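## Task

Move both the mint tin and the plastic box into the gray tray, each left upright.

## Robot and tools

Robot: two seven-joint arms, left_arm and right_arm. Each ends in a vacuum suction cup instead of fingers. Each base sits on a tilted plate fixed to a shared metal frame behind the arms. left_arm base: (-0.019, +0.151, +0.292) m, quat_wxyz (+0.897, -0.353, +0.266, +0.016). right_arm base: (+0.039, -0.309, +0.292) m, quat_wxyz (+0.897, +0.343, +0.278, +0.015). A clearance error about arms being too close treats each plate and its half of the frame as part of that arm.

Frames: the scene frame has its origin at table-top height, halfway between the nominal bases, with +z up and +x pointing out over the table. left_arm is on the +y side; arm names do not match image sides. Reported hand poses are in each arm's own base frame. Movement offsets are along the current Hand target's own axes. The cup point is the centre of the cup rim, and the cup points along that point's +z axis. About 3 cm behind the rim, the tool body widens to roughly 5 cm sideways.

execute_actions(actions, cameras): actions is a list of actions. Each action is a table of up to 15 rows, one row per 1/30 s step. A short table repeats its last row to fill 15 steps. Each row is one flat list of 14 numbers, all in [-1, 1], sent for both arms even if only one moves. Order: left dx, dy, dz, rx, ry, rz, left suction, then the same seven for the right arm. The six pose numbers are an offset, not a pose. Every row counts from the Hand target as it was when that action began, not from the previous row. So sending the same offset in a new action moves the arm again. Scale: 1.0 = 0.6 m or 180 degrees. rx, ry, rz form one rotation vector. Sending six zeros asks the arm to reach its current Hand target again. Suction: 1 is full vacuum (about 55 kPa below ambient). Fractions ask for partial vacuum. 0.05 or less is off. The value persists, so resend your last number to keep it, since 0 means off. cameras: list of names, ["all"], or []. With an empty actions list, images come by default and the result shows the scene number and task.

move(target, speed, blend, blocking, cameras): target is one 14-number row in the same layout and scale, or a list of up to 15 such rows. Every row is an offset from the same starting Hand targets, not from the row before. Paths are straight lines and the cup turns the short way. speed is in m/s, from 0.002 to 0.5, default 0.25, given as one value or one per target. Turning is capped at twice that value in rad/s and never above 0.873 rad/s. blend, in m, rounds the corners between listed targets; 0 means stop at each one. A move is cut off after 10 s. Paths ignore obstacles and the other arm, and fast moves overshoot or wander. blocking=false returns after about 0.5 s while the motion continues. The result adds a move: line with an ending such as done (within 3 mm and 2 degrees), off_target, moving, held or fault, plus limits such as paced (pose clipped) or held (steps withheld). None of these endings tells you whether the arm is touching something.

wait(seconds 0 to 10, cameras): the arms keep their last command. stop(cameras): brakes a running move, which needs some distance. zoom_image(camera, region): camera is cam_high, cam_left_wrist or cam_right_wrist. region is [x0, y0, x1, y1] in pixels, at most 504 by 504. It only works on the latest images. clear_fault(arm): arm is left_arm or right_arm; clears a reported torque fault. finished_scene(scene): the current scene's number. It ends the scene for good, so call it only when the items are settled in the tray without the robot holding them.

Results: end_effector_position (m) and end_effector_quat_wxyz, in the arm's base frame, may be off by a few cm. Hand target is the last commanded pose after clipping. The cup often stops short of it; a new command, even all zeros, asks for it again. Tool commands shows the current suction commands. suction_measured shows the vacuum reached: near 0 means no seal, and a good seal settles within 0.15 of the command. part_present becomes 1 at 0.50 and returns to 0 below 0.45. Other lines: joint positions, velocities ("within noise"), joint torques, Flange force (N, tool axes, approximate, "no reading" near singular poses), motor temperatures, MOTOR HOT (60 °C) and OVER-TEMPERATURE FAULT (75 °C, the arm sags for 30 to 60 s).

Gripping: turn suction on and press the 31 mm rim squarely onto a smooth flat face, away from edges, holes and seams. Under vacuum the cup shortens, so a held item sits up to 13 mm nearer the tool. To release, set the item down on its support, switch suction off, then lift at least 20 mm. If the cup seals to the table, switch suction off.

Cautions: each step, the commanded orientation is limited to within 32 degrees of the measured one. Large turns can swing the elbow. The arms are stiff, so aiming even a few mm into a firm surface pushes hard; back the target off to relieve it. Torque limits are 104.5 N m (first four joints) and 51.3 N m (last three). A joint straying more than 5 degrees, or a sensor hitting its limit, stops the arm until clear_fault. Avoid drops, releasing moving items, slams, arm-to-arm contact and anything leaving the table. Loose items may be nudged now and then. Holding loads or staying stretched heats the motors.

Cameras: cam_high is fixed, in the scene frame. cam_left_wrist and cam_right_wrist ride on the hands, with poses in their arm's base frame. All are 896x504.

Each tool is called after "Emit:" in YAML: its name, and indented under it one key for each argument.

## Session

Emit:
execute_actions:
  actions: []

Scene clock: 0.00 s.
left_arm: end_effector_position=(+0.3225, +0.2922, +0.4576) suction_measured=0.01 part_present=0 end_effector_quat_wxyz=(-0.149, +0.650, +0.570, +0.480) | right_arm: end_effector_position=(+0.5283, +0.1484, +0.0428) suction_measured=0.00 part_present=0 end_effector_quat_wxyz=(-0.265, +0.670, -0.401, +0.566)
Joint positions: left_arm=[0.918 0.708 -2.252 2.078 -1.946 -0.667 2.769] | right_arm=[-1.467 1.835 1.032 2.174 2.641 0.729 0.742]
Joint velocities: within noise
Joint torques (N m): no reading
Motor temperatures (°C): left_arm=[32 21 24 24 31 36 36] | right_arm=[24 19 27 25 29 31 37]
Flange force (N): no reading
Hand target: left_arm +0.3225, +0.2922, +0.4576; -0.149, +0.650, +0.570, +0.480 | right_arm +0.5283, +0.1484, +0.0428; -0.265, +0.670, -0.401, +0.566
Tool commands: left_gripper/suction=+0.0 right_gripper/suction=+0.0
camera_calibration:
cam_left_wrist: T_world_to_cam=[[-0.0957779, 0.613864, 0.78358, -0.503398], [0.874616, -0.323954, 0.360694, -0.298995], [0.475261, 0.719878, -0.505868, -0.0185009], [0, 0, 0, 1]] pos_world=[0.222084, 0.225475, 0.492939]
cam_right_wrist: T_world_to_cam=[[0.0369253, -0.820454, 0.57052, 0.0746315], [-0.252302, -0.560068, -0.789093, 0.304343], [0.966944, -0.114806, -0.227683, -0.368045], [0, 0, 0, 1]] pos_world=[0.42991, 0.18943, 0.113778]

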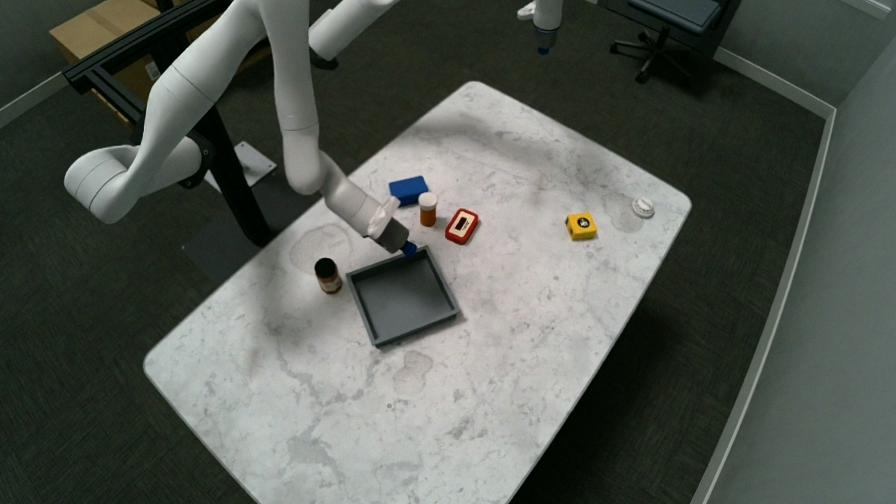

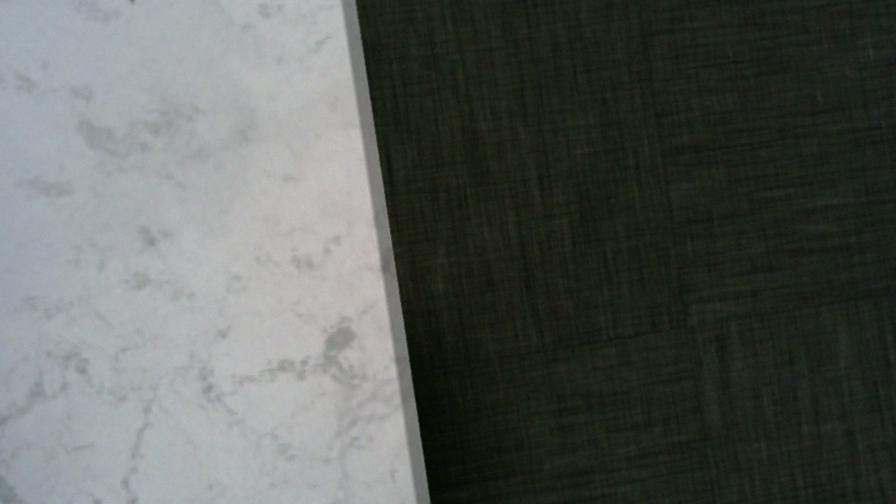

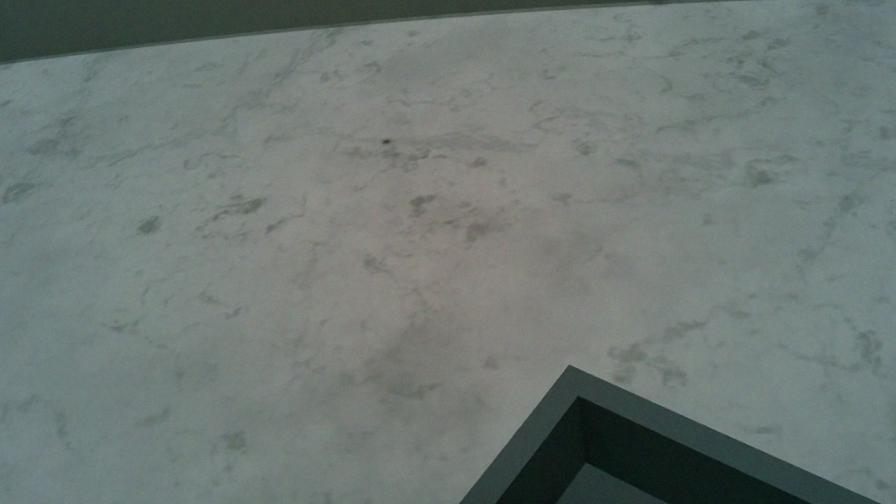

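Emit:
zoom_image:
  camera: "cam_high"
  region: [310, 160, 500, 350]

Scaled by 2.653 from the camera's 896x504 image, which has a finer 1280x720 frame.

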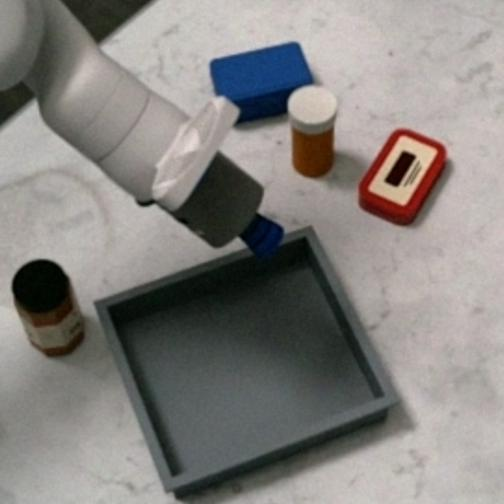

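Emit:
move:
  target: [0, 0, 0, 0, 0, 0, 0, -0.24227, -0.08231, -0.35366, -0.25600, 0.07446, 0, 0]
  speed: 0.35
  cameras: ["cam_high", "cam_right_wrist"]

Scene clock: 20.37 s.
left_arm: end_effector_position=(+0.3225, +0.2922, +0.4576) suction_measured=0.01 part_present=0 end_effector_quat_wxyz=(-0.149, +0.650, +0.570, +0.480) | right_arm: end_effector_position=(+0.3288, +0.3180, +0.0499) suction_measured=0.00 part_present=0 end_effector_quat_wxyz=(+0.065, +0.651, -0.618, +0.436)
Joint positions: left_arm=[0.918 0.708 -2.252 2.078 -1.946 -0.667 2.769] | right_arm=[-1.802 1.437 1.129 1.572 2.76 -1.026 0.8]
Joint torques (N m): left_arm=[6.48 -0.16 -4.44 -3.69 0.07 0.17 0.11] | right_arm=[-10.46 -10.2 1.85 -6.81 0.11 -0.07 0.21]
Flange force (N): left_arm=[-1.2 -4.7 4.9] | right_arm=[5.8 3.1 0.3]
Hand target: left_arm +0.3225, +0.2922, +0.4576; -0.149, +0.650, +0.570, +0.480 | right_arm +0.3288, +0.3180, +0.0499; +0.065, +0.651, -0.618, +0.436
Off the commanded pose: left_arm 0.000 m, 0 deg | right_arm 0.000 m, 0 deg.
move: done
camera_calibration:
cam_right_wrist: T_world_to_cam=[[-0.122666, -0.735959, 0.665821, 0.237908], [-0.872655, -0.239544, -0.425549, 0.438423], [0.47268, -0.633232, -0.612855, 0.192551], [0, 0, 0, 1]] pos_world=[0.32076, 0.402042, 0.146172]
Images, in order (width x height): cam_high 896x504, cam_right_wrist 896x504.

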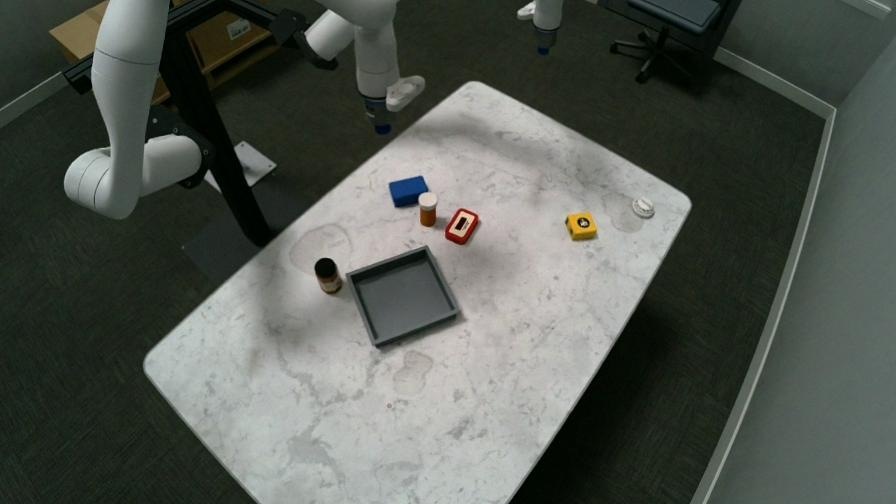

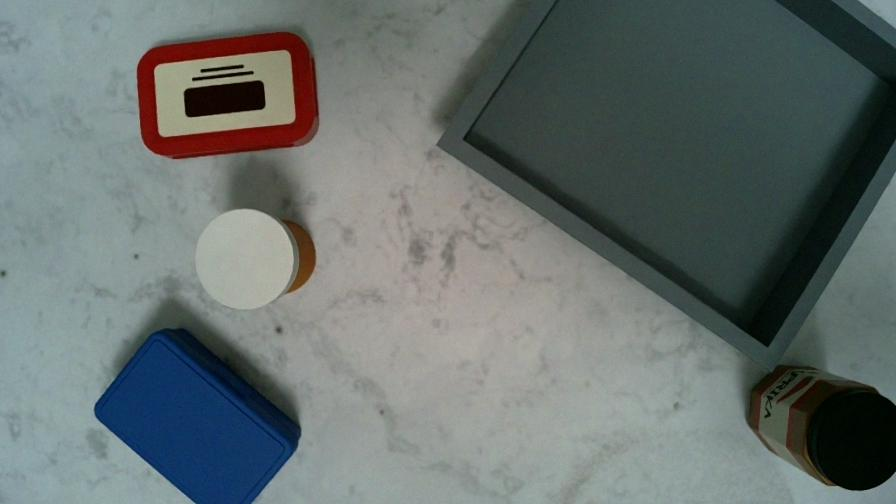

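Emit:
zoom_image:
  camera: "cam_right_wrist"
  region: [60, 300, 330, 504]

Emit:
zoom_image:
  camera: "cam_right_wrist"
  region: [110, 10, 350, 180]

Scaled by 1.867 from the camera's 896x504 image, which has a finer 1280x720 frame.

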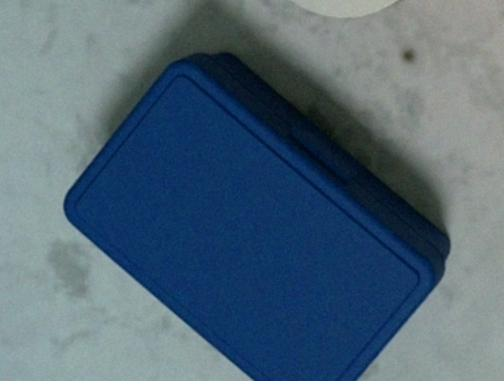

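Scaled by 2.100 from the camera's 896x504 image, which has a finer 1280x720 frame.

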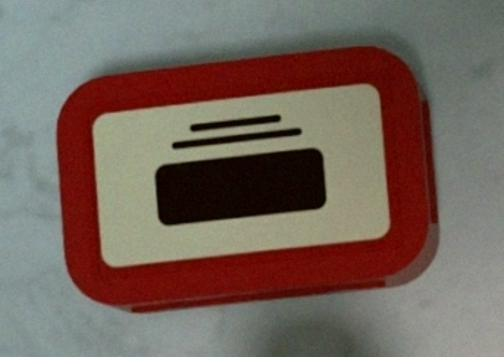

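Emit:
move:
  target:
    - [0, 0, 0, 0, 0, 0, 0, -0.19683, -0.21717, 0.41, 0, 0, 0, 1]
    - [0, 0, 0, 0, 0, 0, 0, -0.19683, -0.21717, 0.525, 0, 0, 0, 1]
    - [0, 0, 0, 0, 0, 0, 0, -0.19683, -0.21717, 0.56667, 0, 0, 0, 1]
  speed: [0.35, 0.2, 0.05]
  blend: [0.03, 0.01, 0]
  cameras: []

Scene clock: 51.47 s.
left_arm: end_effector_position=(+0.3225, +0.2922, +0.4576) suction_measured=0.01 part_present=0 end_effector_quat_wxyz=(-0.149, +0.650, +0.570, +0.480) | right_arm: end_effector_position=(+0.6238, +0.2237, -0.1750) suction_measured=0.29 part_present=0 end_effector_quat_wxyz=(+0.065, +0.651, -0.618, +0.436)
Joint positions: left_arm=[0.918 0.708 -2.252 2.078 -1.946 -0.667 2.769] | right_arm=[-1.011 1.915 1.148 0.713 2.76 -0.945 0.723]
Joint torques (N m): left_arm=[6.48 -0.14 -4.44 -3.74 0.08 0.16 0.12] | right_arm=[-16.87 -14.7 1.24 -6.74 0.08 0.01 0.26]
Flange force (N): left_arm=[-1.4 -4.9 4.9] | right_arm=[9.5 6.4 -3.3]
Hand target: left_arm +0.3225, +0.2922, +0.4576; -0.149, +0.650, +0.570, +0.480 | right_arm +0.6238, +0.2236, -0.1750; +0.065, +0.651, -0.618, +0.436
Off the commanded pose: left_arm 0.000 m, 0 deg | right_arm 0.000 m, 0 deg.
move: done
No camera images: "cameras" was empty.

Emit:
move:
  target: [0, 0, 0, 0, 0, 0, 0, 0, 0, 0.00333, 0, 0, 0, 1]
  speed: 0.05
  cameras: []

Scene clock: 52.90 s.
left_arm: end_effector_position=(+0.3225, +0.2922, +0.4576) suction_measured=0.01 part_present=0 end_effector_quat_wxyz=(-0.149, +0.650, +0.570, +0.480) | right_arm: end_effector_position=(+0.6248, +0.2224, -0.1762) suction_measured=0.98 part_present=1 end_effector_quat_wxyz=(+0.065, +0.651, -0.618, +0.436)
Joint positions: left_arm=[0.918 0.708 -2.252 2.078 -1.946 -0.667 2.769] | right_arm=[-1.008 1.918 1.149 0.709 2.76 -0.944 0.722]
Joint torques (N m): left_arm=[6.47 -0.12 -4.52 -3.71 0.1 0.18 0.09] | right_arm=[-16.8 -14.65 1.19 -6.68 0.16 -0.03 0.21]
Flange force (N): left_arm=[-1.2 -4.6 5.1] | right_arm=[9.5 6.4 -3.4]
Hand target: left_arm +0.3225, +0.2922, +0.4576; -0.149, +0.650, +0.570, +0.480 | right_arm +0.6248, +0.2224, -0.1762; +0.065, +0.651, -0.618, +0.436
Off the commanded pose: left_arm 0.000 m, 0 deg | right_arm 0.000 m, 0 deg.
move: done
No camera images: "cameras" was empty.

Emit:
move:
  target:
    - [0, 0, 0, 0, 0, 0, 0, 0, 0, -0.1, 0, 0, 0, 1]
    - [0, 0, 0, 0, 0, 0, 0, 0.4709, -0.05287, -0.18333, 0, 0, 0.2228, 1]
  speed: [0.2, 0.3]
  blend: [0.03, 0]
  cameras: ["cam_high", "cam_right_wrist"]

Scene clock: 58.10 s.
left_arm: end_effector_position=(+0.3225, +0.2922, +0.4576) suction_measured=0.01 part_present=0 end_effector_quat_wxyz=(-0.149, +0.650, +0.570, +0.480) | right_arm: end_effector_position=(+0.5576, +0.0872, +0.0886) suction_measured=0.99 part_present=1 end_effector_quat_wxyz=(+0.088, -0.399, +0.804, -0.432)
Joint positions: left_arm=[0.918 0.708 -2.252 2.078 -1.946 -0.667 2.769] | right_arm=[-1.222 1.396 1.222 1.708 2.558 -0.506 0.739]
Joint torques (N m): left_arm=[6.45 -0.17 -4.45 -3.75 0.07 0.16 0.11] | right_arm=[-14.02 -9.31 1.69 -4.09 0.09 -0.09 0.22]
Flange force (N): left_arm=[-1.5 -4.9 4.9] | right_arm=[4.9 1.2 -1.7]
Hand target: left_arm +0.3225, +0.2922, +0.4576; -0.149, +0.650, +0.570, +0.480 | right_arm +0.5576, +0.0872, +0.0886; +0.088, -0.399, +0.804, -0.432
Off the commanded pose: left_arm 0.000 m, 0 deg | right_arm 0.000 m, 0 deg.
move: done
camera_calibration:
cam_right_wrist: T_world_to_cam=[[-0.651814, -0.722689, 0.229913, 0.402951], [-0.592383, 0.295891, -0.749354, 0.42505], [0.47352, -0.624636, -0.620974, -0.0385021], [0, 0, 0, 1]] pos_world=[0.532673, 0.14139, 0.20196]
Images, in order (width x height): cam_high 896x504, cam_right_wrist 896x504.

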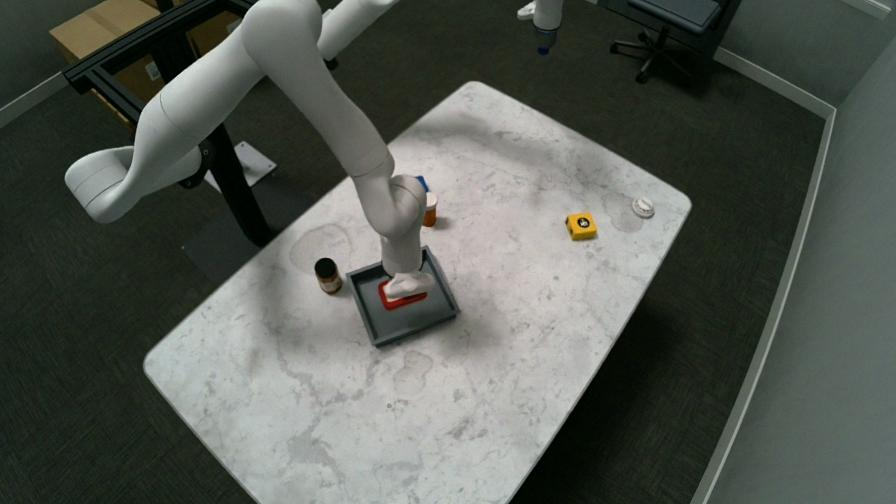

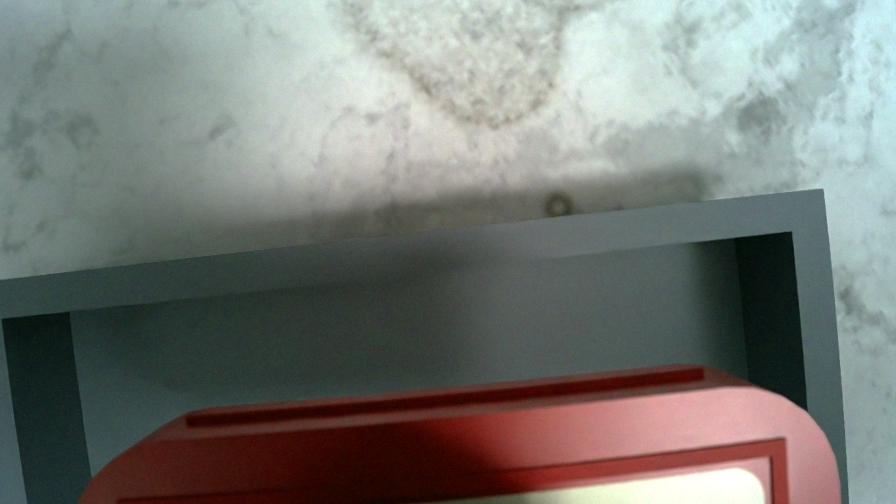

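Emit:
move:
  target:
    - [0, 0, 0, 0, 0, 0, 0, -0.0063, 0.0077, 0.17333, 0, 0, -0.008, 1]
    - [0, 0, 0, 0, 0, 0, 0, -0.0063, 0.0077, 0.18917, 0, 0, -0.008, 1]
  speed: [0.2, 0.04]
  blend: [0.005, 0]
  cameras: ["cam_right_wrist"]

Scene clock: 72.30 s.
left_arm: end_effector_position=(+0.3225, +0.2922, +0.4576) suction_measured=0.01 part_present=0 end_effector_quat_wxyz=(-0.149, +0.650, +0.570, +0.480) | right_arm: end_effector_position=(+0.6128, +0.0205, +0.0150) suction_measured=0.99 part_present=1 end_effector_quat_wxyz=(+0.083, -0.409, +0.798, -0.433)
Joint positions: left_arm=[0.918 0.708 -2.252 2.078 -1.946 -0.667 2.769] | right_arm=[-1.003 1.506 1.112 1.597 2.517 -0.35 0.785]
Joint torques (N m): left_arm=[6.46 -0.16 -4.54 -3.74 0.1 0.14 0.12] | right_arm=[-14.6 -10.57 1.26 -3.01 0.13 -0.05 0.22]
Flange force (N): left_arm=[-1.5 -4.8 5.3] | right_arm=[3.7 1.1 -2.7]
Hand target: left_arm +0.3225, +0.2922, +0.4576; -0.149, +0.650, +0.570, +0.480 | right_arm +0.6128, +0.0204, +0.0150; +0.083, -0.409, +0.798, -0.433
Off the commanded pose: left_arm 0.000 m, 0 deg | right_arm 0.000 m, 0 deg.
move: done; blend cut to 0.0048 m at target 1
camera_calibration:
cam_right_wrist: T_world_to_cam=[[-0.636908, -0.72967, 0.248857, 0.398366], [-0.608469, 0.277556, -0.743457, 0.432447], [0.473407, -0.624935, -0.620759, -0.151933], [0, 0, 0, 1]] pos_world=[0.588779, 0.075699, 0.128056]
Images, in order (width x height): cam_right_wrist 896x504.

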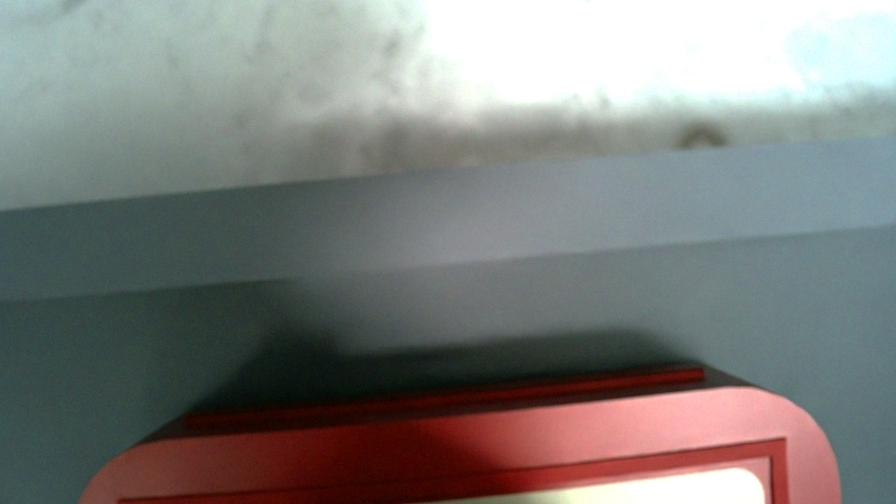

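Emit:
move:
  target: [0, 0, 0, 0, 0, 0, 0, 0, 0, 0.00417, 0, 0, 0, 1]
  speed: 0.03
  cameras: []

Emit:
move:
  target: [0, 0, 0, 0, 0, 0, 0, 0, 0, 0.0025, 0, 0, 0, 1]
  speed: 0.03
  cameras: ["cam_right_wrist"]

Scene clock: 74.07 s.
left_arm: end_effector_position=(+0.3225, +0.2922, +0.4576) suction_measured=0.01 part_present=0 end_effector_quat_wxyz=(-0.149, +0.650, +0.570, +0.480) | right_arm: end_effector_position=(+0.6140, +0.0189, +0.0135) suction_measured=0.96 part_present=1 end_effector_quat_wxyz=(+0.083, -0.409, +0.798, -0.433)
Joint positions: left_arm=[0.918 0.708 -2.252 2.078 -1.946 -0.667 2.769] | right_arm=[-0.998 1.509 1.111 1.594 2.516 -0.347 0.786]
Joint torques (N m): left_arm=[6.44 -0.14 -4.43 -3.79 0.09 0.17 0.08] | right_arm=[-14.69 -10.55 1.19 -3.08 0.13 -0.03 0.26]
Flange force (N): left_arm=[-1.5 -4.9 4.7] | right_arm=[3.9 1.0 -2.8]
Hand target: left_arm +0.3225, +0.2922, +0.4576; -0.149, +0.650, +0.570, +0.480 | right_arm +0.6140, +0.0189, +0.0135; +0.083, -0.409, +0.798, -0.433
Off the commanded pose: left_arm 0.000 m, 0 deg | right_arm 0.000 m, 0 deg.
move: done
No camera images: "cameras" was empty.

Scene clock: 74.77 s.
left_arm: end_effector_position=(+0.3225, +0.2922, +0.4576) suction_measured=0.01 part_present=0 end_effector_quat_wxyz=(-0.149, +0.650, +0.570, +0.480) | right_arm: end_effector_position=(+0.6148, +0.0179, +0.0126) suction_measured=0.99 part_present=1 end_effector_quat_wxyz=(+0.083, -0.409, +0.798, -0.433)
Joint positions: left_arm=[0.918 0.708 -2.252 2.078 -1.946 -0.667 2.769] | right_arm=[-0.995 1.51 1.109 1.592 2.516 -0.346 0.786]
Joint torques (N m): left_arm=[6.44 -0.11 -4.45 -3.74 0.09 0.16 0.12] | right_arm=[-14.57 -10.49 1.23 -3.1 0.11 0 0.19]
Flange force (N): left_arm=[-1.4 -5.0 4.9] | right_arm=[4.1 1.0 -3.2]
Hand target: left_arm +0.3225, +0.2922, +0.4576; -0.149, +0.650, +0.570, +0.480 | right_arm +0.6148, +0.0179, +0.0126; +0.083, -0.409, +0.798, -0.433
Off the commanded pose: left_arm 0.000 m, 0 deg | right_arm 0.000 m, 0 deg.
move: done
camera_calibration:
cam_right_wrist: T_world_to_cam=[[-0.63692, -0.729654, 0.248873, 0.398344], [-0.608433, 0.277509, -0.743504, 0.432589], [0.473436, -0.624975, -0.620697, -0.156017], [0, 0, 0, 1]] pos_world=[0.590779, 0.0730991, 0.125655]
Images, in order (width x height): cam_right_wrist 896x504.

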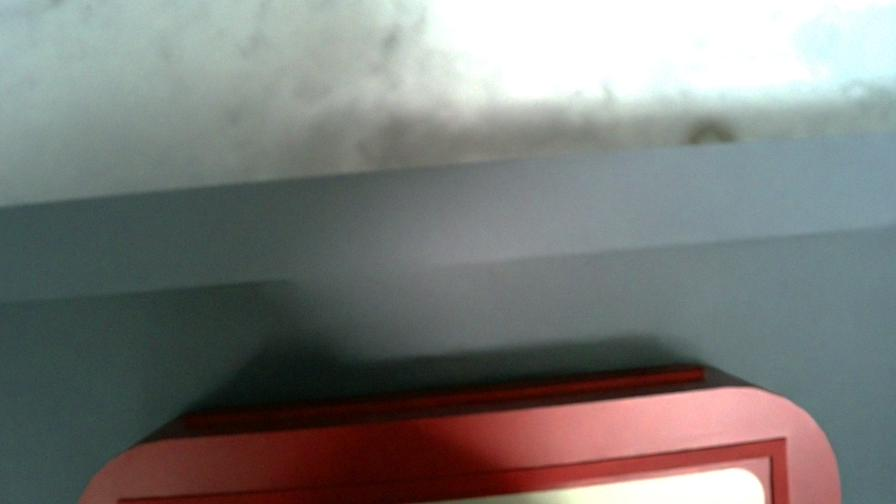

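Emit:
move:
  target: [0, 0, 0, 0, 0, 0, 0, 0, 0, 0.0025, 0, 0, 0, 1]
  speed: 0.03
  cameras: []

Scene clock: 76.27 s.
left_arm: end_effector_position=(+0.3225, +0.2922, +0.4576) suction_measured=0.01 part_present=0 end_effector_quat_wxyz=(-0.149, +0.650, +0.570, +0.480) | right_arm: end_effector_position=(+0.6155, +0.0171, +0.0117) suction_measured=0.98 part_present=1 end_effector_quat_wxyz=(+0.083, -0.409, +0.798, -0.433)
Joint positions: left_arm=[0.918 0.708 -2.252 2.078 -1.946 -0.667 2.769] | right_arm=[-0.992 1.512 1.109 1.59 2.515 -0.344 0.786]
Joint torques (N m): left_arm=[6.4 -0.15 -4.47 -3.8 0.06 0.16 0.12] | right_arm=[0.08 -0.19 -1.83 -5.15 -0.41 2.46 0.25]
Flange force (N): left_arm=[-1.7 -5.1 4.9] | right_arm=[13.9 4.5 -50.2]
Hand target: left_arm +0.3225, +0.2922, +0.4576; -0.149, +0.650, +0.570, +0.480 | right_arm +0.6155, +0.0170, +0.0116; +0.083, -0.409, +0.798, -0.433
Off the commanded pose: left_arm 0.000 m, 0 deg | right_arm 0.000 m, 0 deg.
move: done
No camera images: "cameras" was empty.

Emit:
execute_actions:
  actions:
    - [[0, 0, 0, 0, 0, 0, 0, 0, 0, -0.0022, 0, 0, 0, 0]]

Emit:
move:
  target:
    - [0, 0, 0, 0, 0, 0, 0, 0, 0, -0.04, 0, 0, 0, 0]
    - [0, 0, 0, 0, 0, 0, 0, 0, 0, -0.2, 0, 0, 0, 0]
  speed: [0.12, 0.3]
  blend: [0.01, 0]
  cameras: ["cam_right_wrist"]

Scene clock: 78.23 s.
left_arm: end_effector_position=(+0.3225, +0.2922, +0.4576) suction_measured=0.01 part_present=0 end_effector_quat_wxyz=(-0.149, +0.650, +0.570, +0.480) | right_arm: end_effector_position=(+0.6148, +0.0178, +0.0124) suction_measured=0.00 part_present=0 end_effector_quat_wxyz=(+0.083, -0.409, +0.798, -0.433)
Joint positions: left_arm=[0.918 0.708 -2.252 2.078 -1.946 -0.667 2.769] | right_arm=[-0.994 1.511 1.109 1.592 2.515 -0.345 0.786]
Joint torques (N m): left_arm=[6.41 -0.17 -4.44 -3.76 0.09 0.18 0.09] | right_arm=[-8.55 -6.47 0.12 -0.29 0.22 -0.61 0.21]
Hand target: left_arm +0.3225, +0.2922, +0.4576; -0.149, +0.650, +0.570, +0.480 | right_arm +0.6148, +0.0178, +0.0124; +0.083, -0.409, +0.798, -0.433
Off the commanded pose: left_arm 0.000 m, 0 deg | right_arm 0.000 m, 0 deg.

Scene clock: 79.27 s.
left_arm: end_effector_position=(+0.3225, +0.2922, +0.4576) suction_measured=0.01 part_present=0 end_effector_quat_wxyz=(-0.149, +0.650, +0.570, +0.480) | right_arm: end_effector_position=(+0.5564, +0.0927, +0.0857) suction_measured=0.00 part_present=0 end_effector_quat_wxyz=(+0.083, -0.409, +0.798, -0.433)
Joint positions: left_arm=[0.918 0.708 -2.252 2.078 -1.946 -0.667 2.769] | right_arm=[-1.23 1.402 1.219 1.7 2.567 -0.515 0.744]
Joint torques (N m): left_arm=[6.42 -0.12 -4.46 -3.81 0.08 0.17 0.08] | right_arm=[-13.61 -9.13 1.53 -3.96 0.11 -0.03 0.23]
Flange force (N): left_arm=[-1.5 -5.0 4.8] | right_arm=[4.5 1.2 -2.9]
Hand target: left_arm +0.3225, +0.2922, +0.4576; -0.149, +0.650, +0.570, +0.480 | right_arm +0.5564, +0.0927, +0.0857; +0.083, -0.409, +0.798, -0.433
Off the commanded pose: left_arm 0.000 m, 0 deg | right_arm 0.000 m, 0 deg.
move: done
camera_calibration:
cam_right_wrist: T_world_to_cam=[[-0.63692, -0.729654, 0.248873, 0.397533], [-0.608433, 0.277509, -0.743504, 0.430649], [0.473436, -0.624975, -0.620697, -0.0362473], [0, 0, 0, 1]] pos_world=[0.532379, 0.147899, 0.198755]
Images, in order (width x height): cam_right_wrist 896x504.

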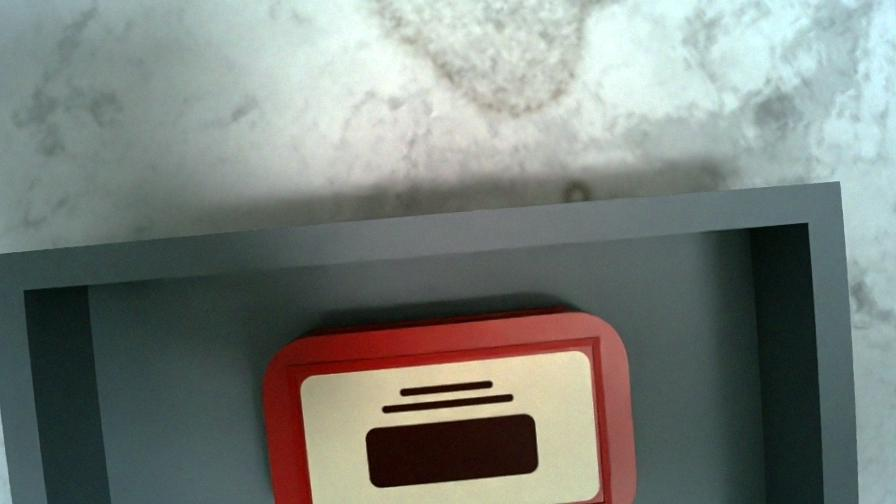

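Emit:
move:
  target:
    - [0, 0, 0, 0, 0, 0, 0, -0.15467, 0.57317, 0.04, 0, 0, 0, 1]
    - [0, 0, 0, 0, 0, 0, 0, -0.15467, 0.57317, 0.14167, 0, 0, 0, 1]
    - [0, 0, 0, 0, 0, 0, 0, -0.15467, 0.57317, 0.17, 0, 0, 0, 1]
  speed: [0.35, 0.2, 0.05]
  blend: [0.02, 0.005, 0]
  cameras: ["cam_high"]

Scene clock: 86.10 s.
left_arm: end_effector_position=(+0.3225, +0.2922, +0.4576) suction_measured=0.01 part_present=0 end_effector_quat_wxyz=(-0.149, +0.650, +0.570, +0.480) | right_arm: end_effector_position=(+0.4663, +0.1960, -0.2585) suction_measured=0.65 part_present=1 end_effector_quat_wxyz=(+0.083, -0.410, +0.798, -0.433)
Joint positions: left_arm=[0.918 0.708 -2.252 2.078 -1.946 -0.667 2.769] | right_arm=[-1.423 2.084 1.087 1.169 2.426 -0.736 0.071]
Joint torques (N m): left_arm=[6.43 -0.15 -4.51 -3.75 0.08 0.15 0.11] | right_arm=[-2.53 -5.12 0 -2.55 0.01 1.61 0.22]
Flange force (N): left_arm=[-1.5 -4.9 5.1] | right_arm=[11.0 -1.7 -31.6]
Hand target: left_arm +0.3225, +0.2922, +0.4576; -0.149, +0.650, +0.570, +0.480 | right_arm +0.4663, +0.1958, -0.2586; +0.083, -0.409, +0.798, -0.433
Off the commanded pose: left_arm 0.000 m, 0 deg | right_arm 0.000 m, 0 deg.
move: done
Images, in order (width x height): cam_high 896x504.

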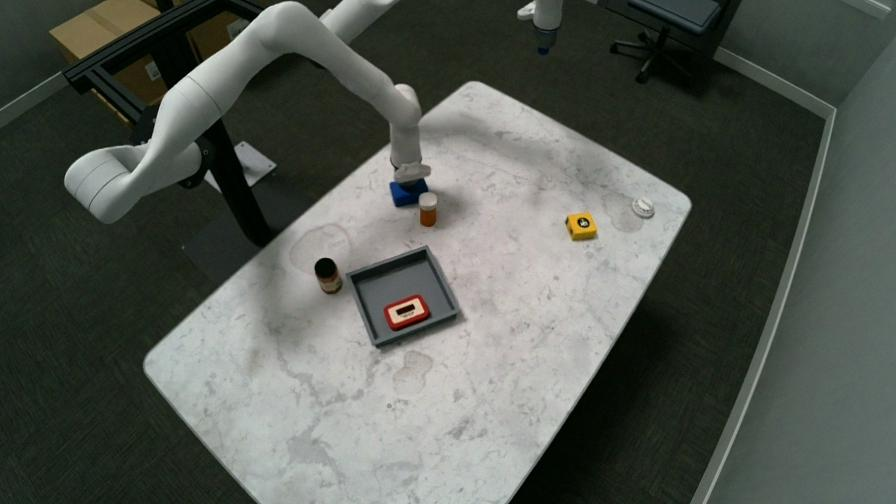

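Emit:
move:
  target: [0, 0, 0, 0, 0, 0, 0, 0, 0, -0.05, 0, 0, 0, 1]
  speed: 0.1
  cameras: []

Scene clock: 88.20 s.
left_arm: end_effector_position=(+0.3225, +0.2922, +0.4576) suction_measured=0.01 part_present=0 end_effector_quat_wxyz=(-0.149, +0.650, +0.570, +0.480) | right_arm: end_effector_position=(+0.4517, +0.2144, -0.2403) suction_measured=0.98 part_present=1 end_effector_quat_wxyz=(+0.083, -0.409, +0.798, -0.433)
Joint positions: left_arm=[0.918 0.708 -2.252 2.078 -1.946 -0.667 2.769] | right_arm=[-1.47 2.044 1.081 1.204 2.43 -0.765 0.076]
Joint torques (N m): left_arm=[6.41 -0.16 -4.45 -3.74 0.08 0.18 0.11] | right_arm=[-12.2 -15.93 2.75 -4.96 0.19 -0.04 0.23]
Flange force (N): left_arm=[-1.5 -4.9 4.7] | right_arm=[6.6 -1.9 -3.1]
Hand target: left_arm +0.3225, +0.2922, +0.4576; -0.149, +0.650, +0.570, +0.480 | right_arm +0.4517, +0.2145, -0.2403; +0.083, -0.409, +0.798, -0.433
Off the commanded pose: left_arm 0.000 m, 0 deg | right_arm 0.000 m, 0 deg.
move: done
No camera images: "cameras" was empty.

Emit:
move:
  target:
    - [0, 0, 0, 0, 0, 0, 0, 0, 0, -0.1525, 0, 0, 0, 1]
    - [0, 0, 0, 0, 0, 0, 0, 0.16942, -0.44308, -0.1525, 0, 0, -0.0417, 1]
    - [0, 0, 0, 0, 0, 0, 0, 0.16942, -0.44308, 0.005, 0, 0, -0.0417, 1]
    - [0, 0, 0, 0, 0, 0, 0, 0.16942, -0.44308, 0.0392, 0, 0, -0.0417, 1]
  speed: [0.25, 0.3, 0.2, 0.05]
  blend: [0.03, 0.01, 0.005, 0]
  cameras: ["cam_high", "cam_right_wrist"]

Scene clock: 96.07 s.
left_arm: end_effector_position=(+0.3225, +0.2922, +0.4576) suction_measured=0.01 part_present=0 end_effector_quat_wxyz=(-0.149, +0.650, +0.570, +0.480) | right_arm: end_effector_position=(+0.5517, +0.0492, -0.0299) suction_measured=0.96 part_present=1 end_effector_quat_wxyz=(+0.054, -0.461, +0.770, -0.438)
Joint positions: left_arm=[0.918 0.708 -2.252 2.078 -1.946 -0.667 2.769] | right_arm=[-1.14 1.568 1.039 1.716 2.506 -0.288 0.795]
Joint torques (N m): left_arm=[6.46 -0.15 -4.48 -3.75 0.08 0.18 0.1] | right_arm=[-13.73 -10.53 0.93 -2.74 0.04 -0.04 0.21]
Flange force (N): left_arm=[-1.4 -4.8 5.0] | right_arm=[3.9 0.6 -3.0]
Hand target: left_arm +0.3225, +0.2922, +0.4576; -0.149, +0.650, +0.570, +0.480 | right_arm +0.5517, +0.0492, -0.0300; +0.054, -0.461, +0.770, -0.438
Off the commanded pose: left_arm 0.000 m, 0 deg | right_arm 0.000 m, 0 deg.
move: done
camera_calibration:
cam_right_wrist: T_world_to_cam=[[-0.553008, -0.758334, 0.345127, 0.349582], [-0.686038, 0.179385, -0.705105, 0.402685], [0.472794, -0.626698, -0.619447, -0.132466], [0, 0, 0, 1]] pos_world=[0.532208, 0.109847, 0.0812296]
Images, in order (width x height): cam_high 896x504, cam_right_wrist 896x504.

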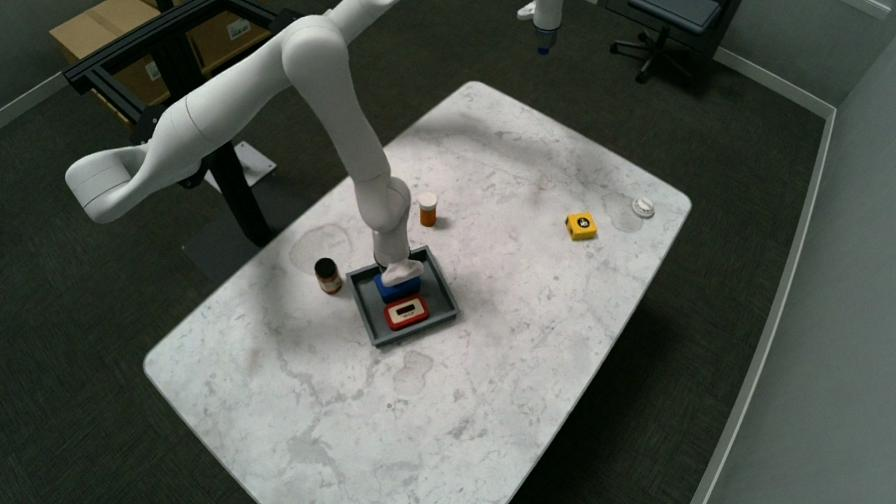

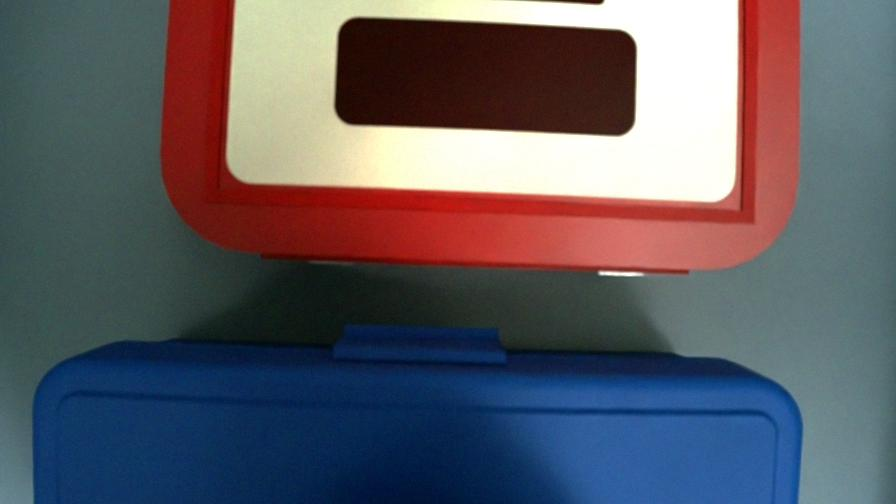

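Emit:
move:
  target: [0, 0, 0, 0, 0, 0, 0, 0, 0, 0.005, 0, 0, 0, 1]
  speed: 0.04
  cameras: []

Emit:
move:
  target: [0, 0, 0, 0, 0, 0, 0, 0, 0, 0.0025, 0, 0, 0, 1]
  speed: 0.04
  cameras: []

Scene clock: 98.00 s.
left_arm: end_effector_position=(+0.3225, +0.2922, +0.4576) suction_measured=0.01 part_present=0 end_effector_quat_wxyz=(-0.149, +0.650, +0.570, +0.480) | right_arm: end_effector_position=(+0.5532, +0.0474, -0.0318) suction_measured=0.99 part_present=1 end_effector_quat_wxyz=(+0.054, -0.461, +0.770, -0.438)
Joint positions: left_arm=[0.918 0.708 -2.252 2.078 -1.946 -0.667 2.769] | right_arm=[-1.134 1.571 1.037 1.713 2.505 -0.284 0.796]
Joint torques (N m): left_arm=[6.42 -0.16 -4.46 -3.78 0.05 0.14 0.1] | right_arm=[-13.48 -10.45 0.95 -2.74 0.05 0.02 0.2]
Flange force (N): left_arm=[-1.6 -5.0 5.0] | right_arm=[3.9 0.9 -3.8]
Hand target: left_arm +0.3225, +0.2922, +0.4576; -0.149, +0.650, +0.570, +0.480 | right_arm +0.5532, +0.0474, -0.0318; +0.054, -0.461, +0.770, -0.438
Off the commanded pose: left_arm 0.000 m, 0 deg | right_arm 0.000 m, 0 deg.
move: done
No camera images: "cameras" was empty.

Scene clock: 98.70 s.
left_arm: end_effector_position=(+0.3225, +0.2922, +0.4576) suction_measured=0.01 part_present=0 end_effector_quat_wxyz=(-0.149, +0.650, +0.570, +0.480) | right_arm: end_effector_position=(+0.5539, +0.0465, -0.0327) suction_measured=0.98 part_present=1 end_effector_quat_wxyz=(+0.054, -0.461, +0.770, -0.438)
Joint positions: left_arm=[0.918 0.708 -2.252 2.078 -1.946 -0.667 2.769] | right_arm=[-1.131 1.573 1.036 1.711 2.505 -0.282 0.796]
Joint torques (N m): left_arm=[6.46 -0.14 -4.47 -3.76 0.09 0.16 0.07] | right_arm=[0.45 -0.43 -1.28 -4.23 -0.2 1.92 0.27]
Flange force (N): left_arm=[-1.4 -4.7 4.9] | right_arm=[10.8 4.2 -48.3]
Hand target: left_arm +0.3225, +0.2922, +0.4576; -0.149, +0.650, +0.570, +0.480 | right_arm +0.5539, +0.0464, -0.0327; +0.054, -0.461, +0.770, -0.438
Off the commanded pose: left_arm 0.000 m, 0 deg | right_arm 0.000 m, 0 deg.
move: done
No camera images: "cameras" was empty.

Emit:
execute_actions:
  actions:
    - [[0, 0, 0, 0, 0, 0, 0, 0, 0, -0.0022, 0, 0, 0, 0]]

Emit:
move:
  target:
    - [0, 0, 0, 0, 0, 0, 0, 0, 0, -0.04, 0, 0, 0, 0]
    - [0, 0, 0, 0, 0, 0, 0, 0, 0, -0.25, 0, 0, 0, 0]
  speed: [0.12, 0.3]
  blend: [0.01, 0]
  cameras: ["cam_high", "cam_right_wrist"]

Scene clock: 100.73 s.
left_arm: end_effector_position=(+0.3225, +0.2922, +0.4576) suction_measured=0.01 part_present=0 end_effector_quat_wxyz=(-0.149, +0.650, +0.570, +0.480) | right_arm: end_effector_position=(+0.5533, +0.0472, -0.0319) suction_measured=0.00 part_present=0 end_effector_quat_wxyz=(+0.054, -0.461, +0.770, -0.438)
Joint positions: left_arm=[0.918 0.708 -2.252 2.078 -1.946 -0.667 2.769] | right_arm=[-1.133 1.572 1.037 1.713 2.505 -0.284 0.796]
Joint torques (N m): left_arm=[6.43 -0.17 -4.47 -3.75 0.06 0.15 0.12] | right_arm=[-8.51 -6.71 -0.04 -0.92 0.19 -0.34 0.24]
Hand target: left_arm +0.3225, +0.2922, +0.4576; -0.149, +0.650, +0.570, +0.480 | right_arm +0.5533, +0.0472, -0.0319; +0.054, -0.461, +0.770, -0.438
Off the commanded pose: left_arm 0.000 m, 0 deg | right_arm 0.000 m, 0 deg.

Scene clock: 101.87 s.
left_arm: end_effector_position=(+0.3225, +0.2922, +0.4576) suction_measured=0.01 part_present=0 end_effector_quat_wxyz=(-0.149, +0.650, +0.570, +0.480) | right_arm: end_effector_position=(+0.4802, +0.1409, +0.0597) suction_measured=0.00 part_present=0 end_effector_quat_wxyz=(+0.054, -0.461, +0.770, -0.438)
Joint positions: left_arm=[0.918 0.708 -2.252 2.078 -1.946 -0.667 2.769] | right_arm=[-1.434 1.437 1.185 1.808 2.576 -0.548 0.73]
Joint torques (N m): left_arm=[6.43 -0.15 -4.47 -3.76 0.08 0.15 0.09] | right_arm=[-12.39 -9.1 1.5 -4.21 0.12 0.06 0.23]
Flange force (N): left_arm=[-1.5 -4.8 4.9] | right_arm=[4.5 1.0 -2.7]
Hand target: left_arm +0.3225, +0.2922, +0.4576; -0.149, +0.650, +0.570, +0.480 | right_arm +0.4802, +0.1409, +0.0597; +0.054, -0.461, +0.770, -0.438
Off the commanded pose: left_arm 0.000 m, 0 deg | right_arm 0.000 m, 0 deg.
move: done
camera_calibration:
cam_right_wrist: T_world_to_cam=[[-0.553035, -0.758299, 0.34516, 0.348581], [-0.68607, 0.179429, -0.705063, 0.400378], [0.472717, -0.626728, -0.619476, 0.0142933], [0, 0, 0, 1]] pos_world=[0.460708, 0.201447, 0.17083]
Images, in order (width x height): cam_high 896x504, cam_right_wrist 896x504.

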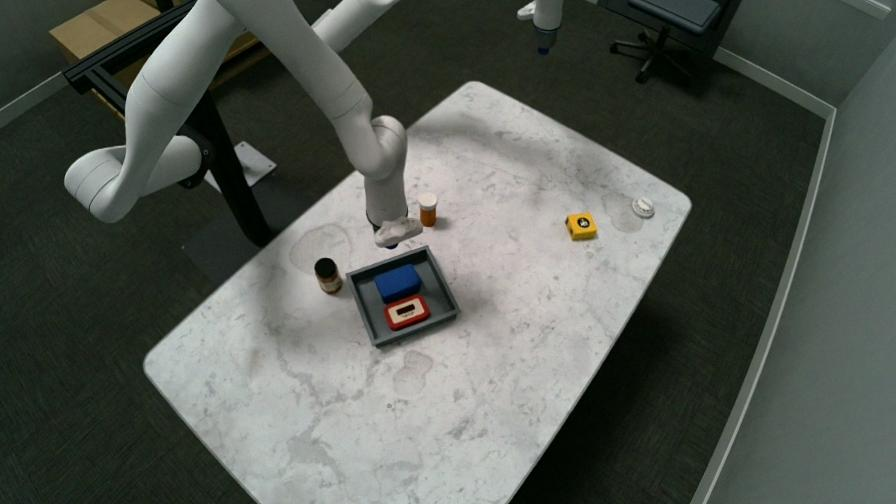

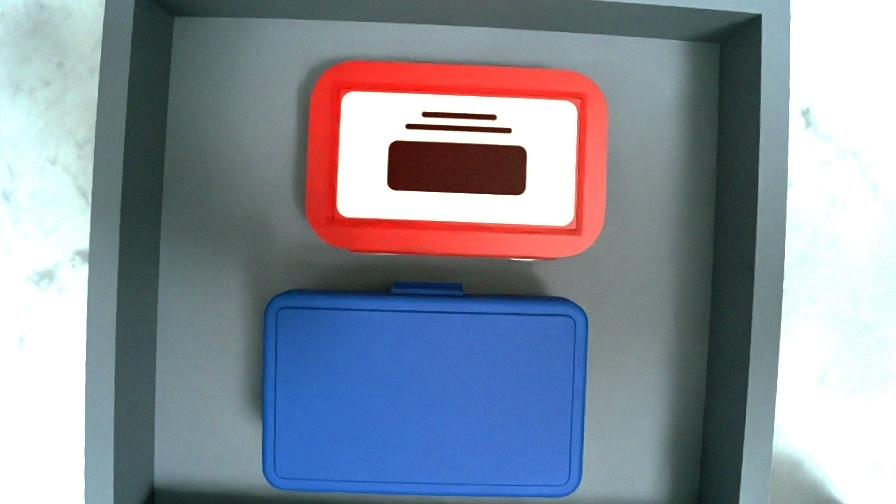

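Emit:
finished_scene:
  scene: 2

The scene is finished: the task was done.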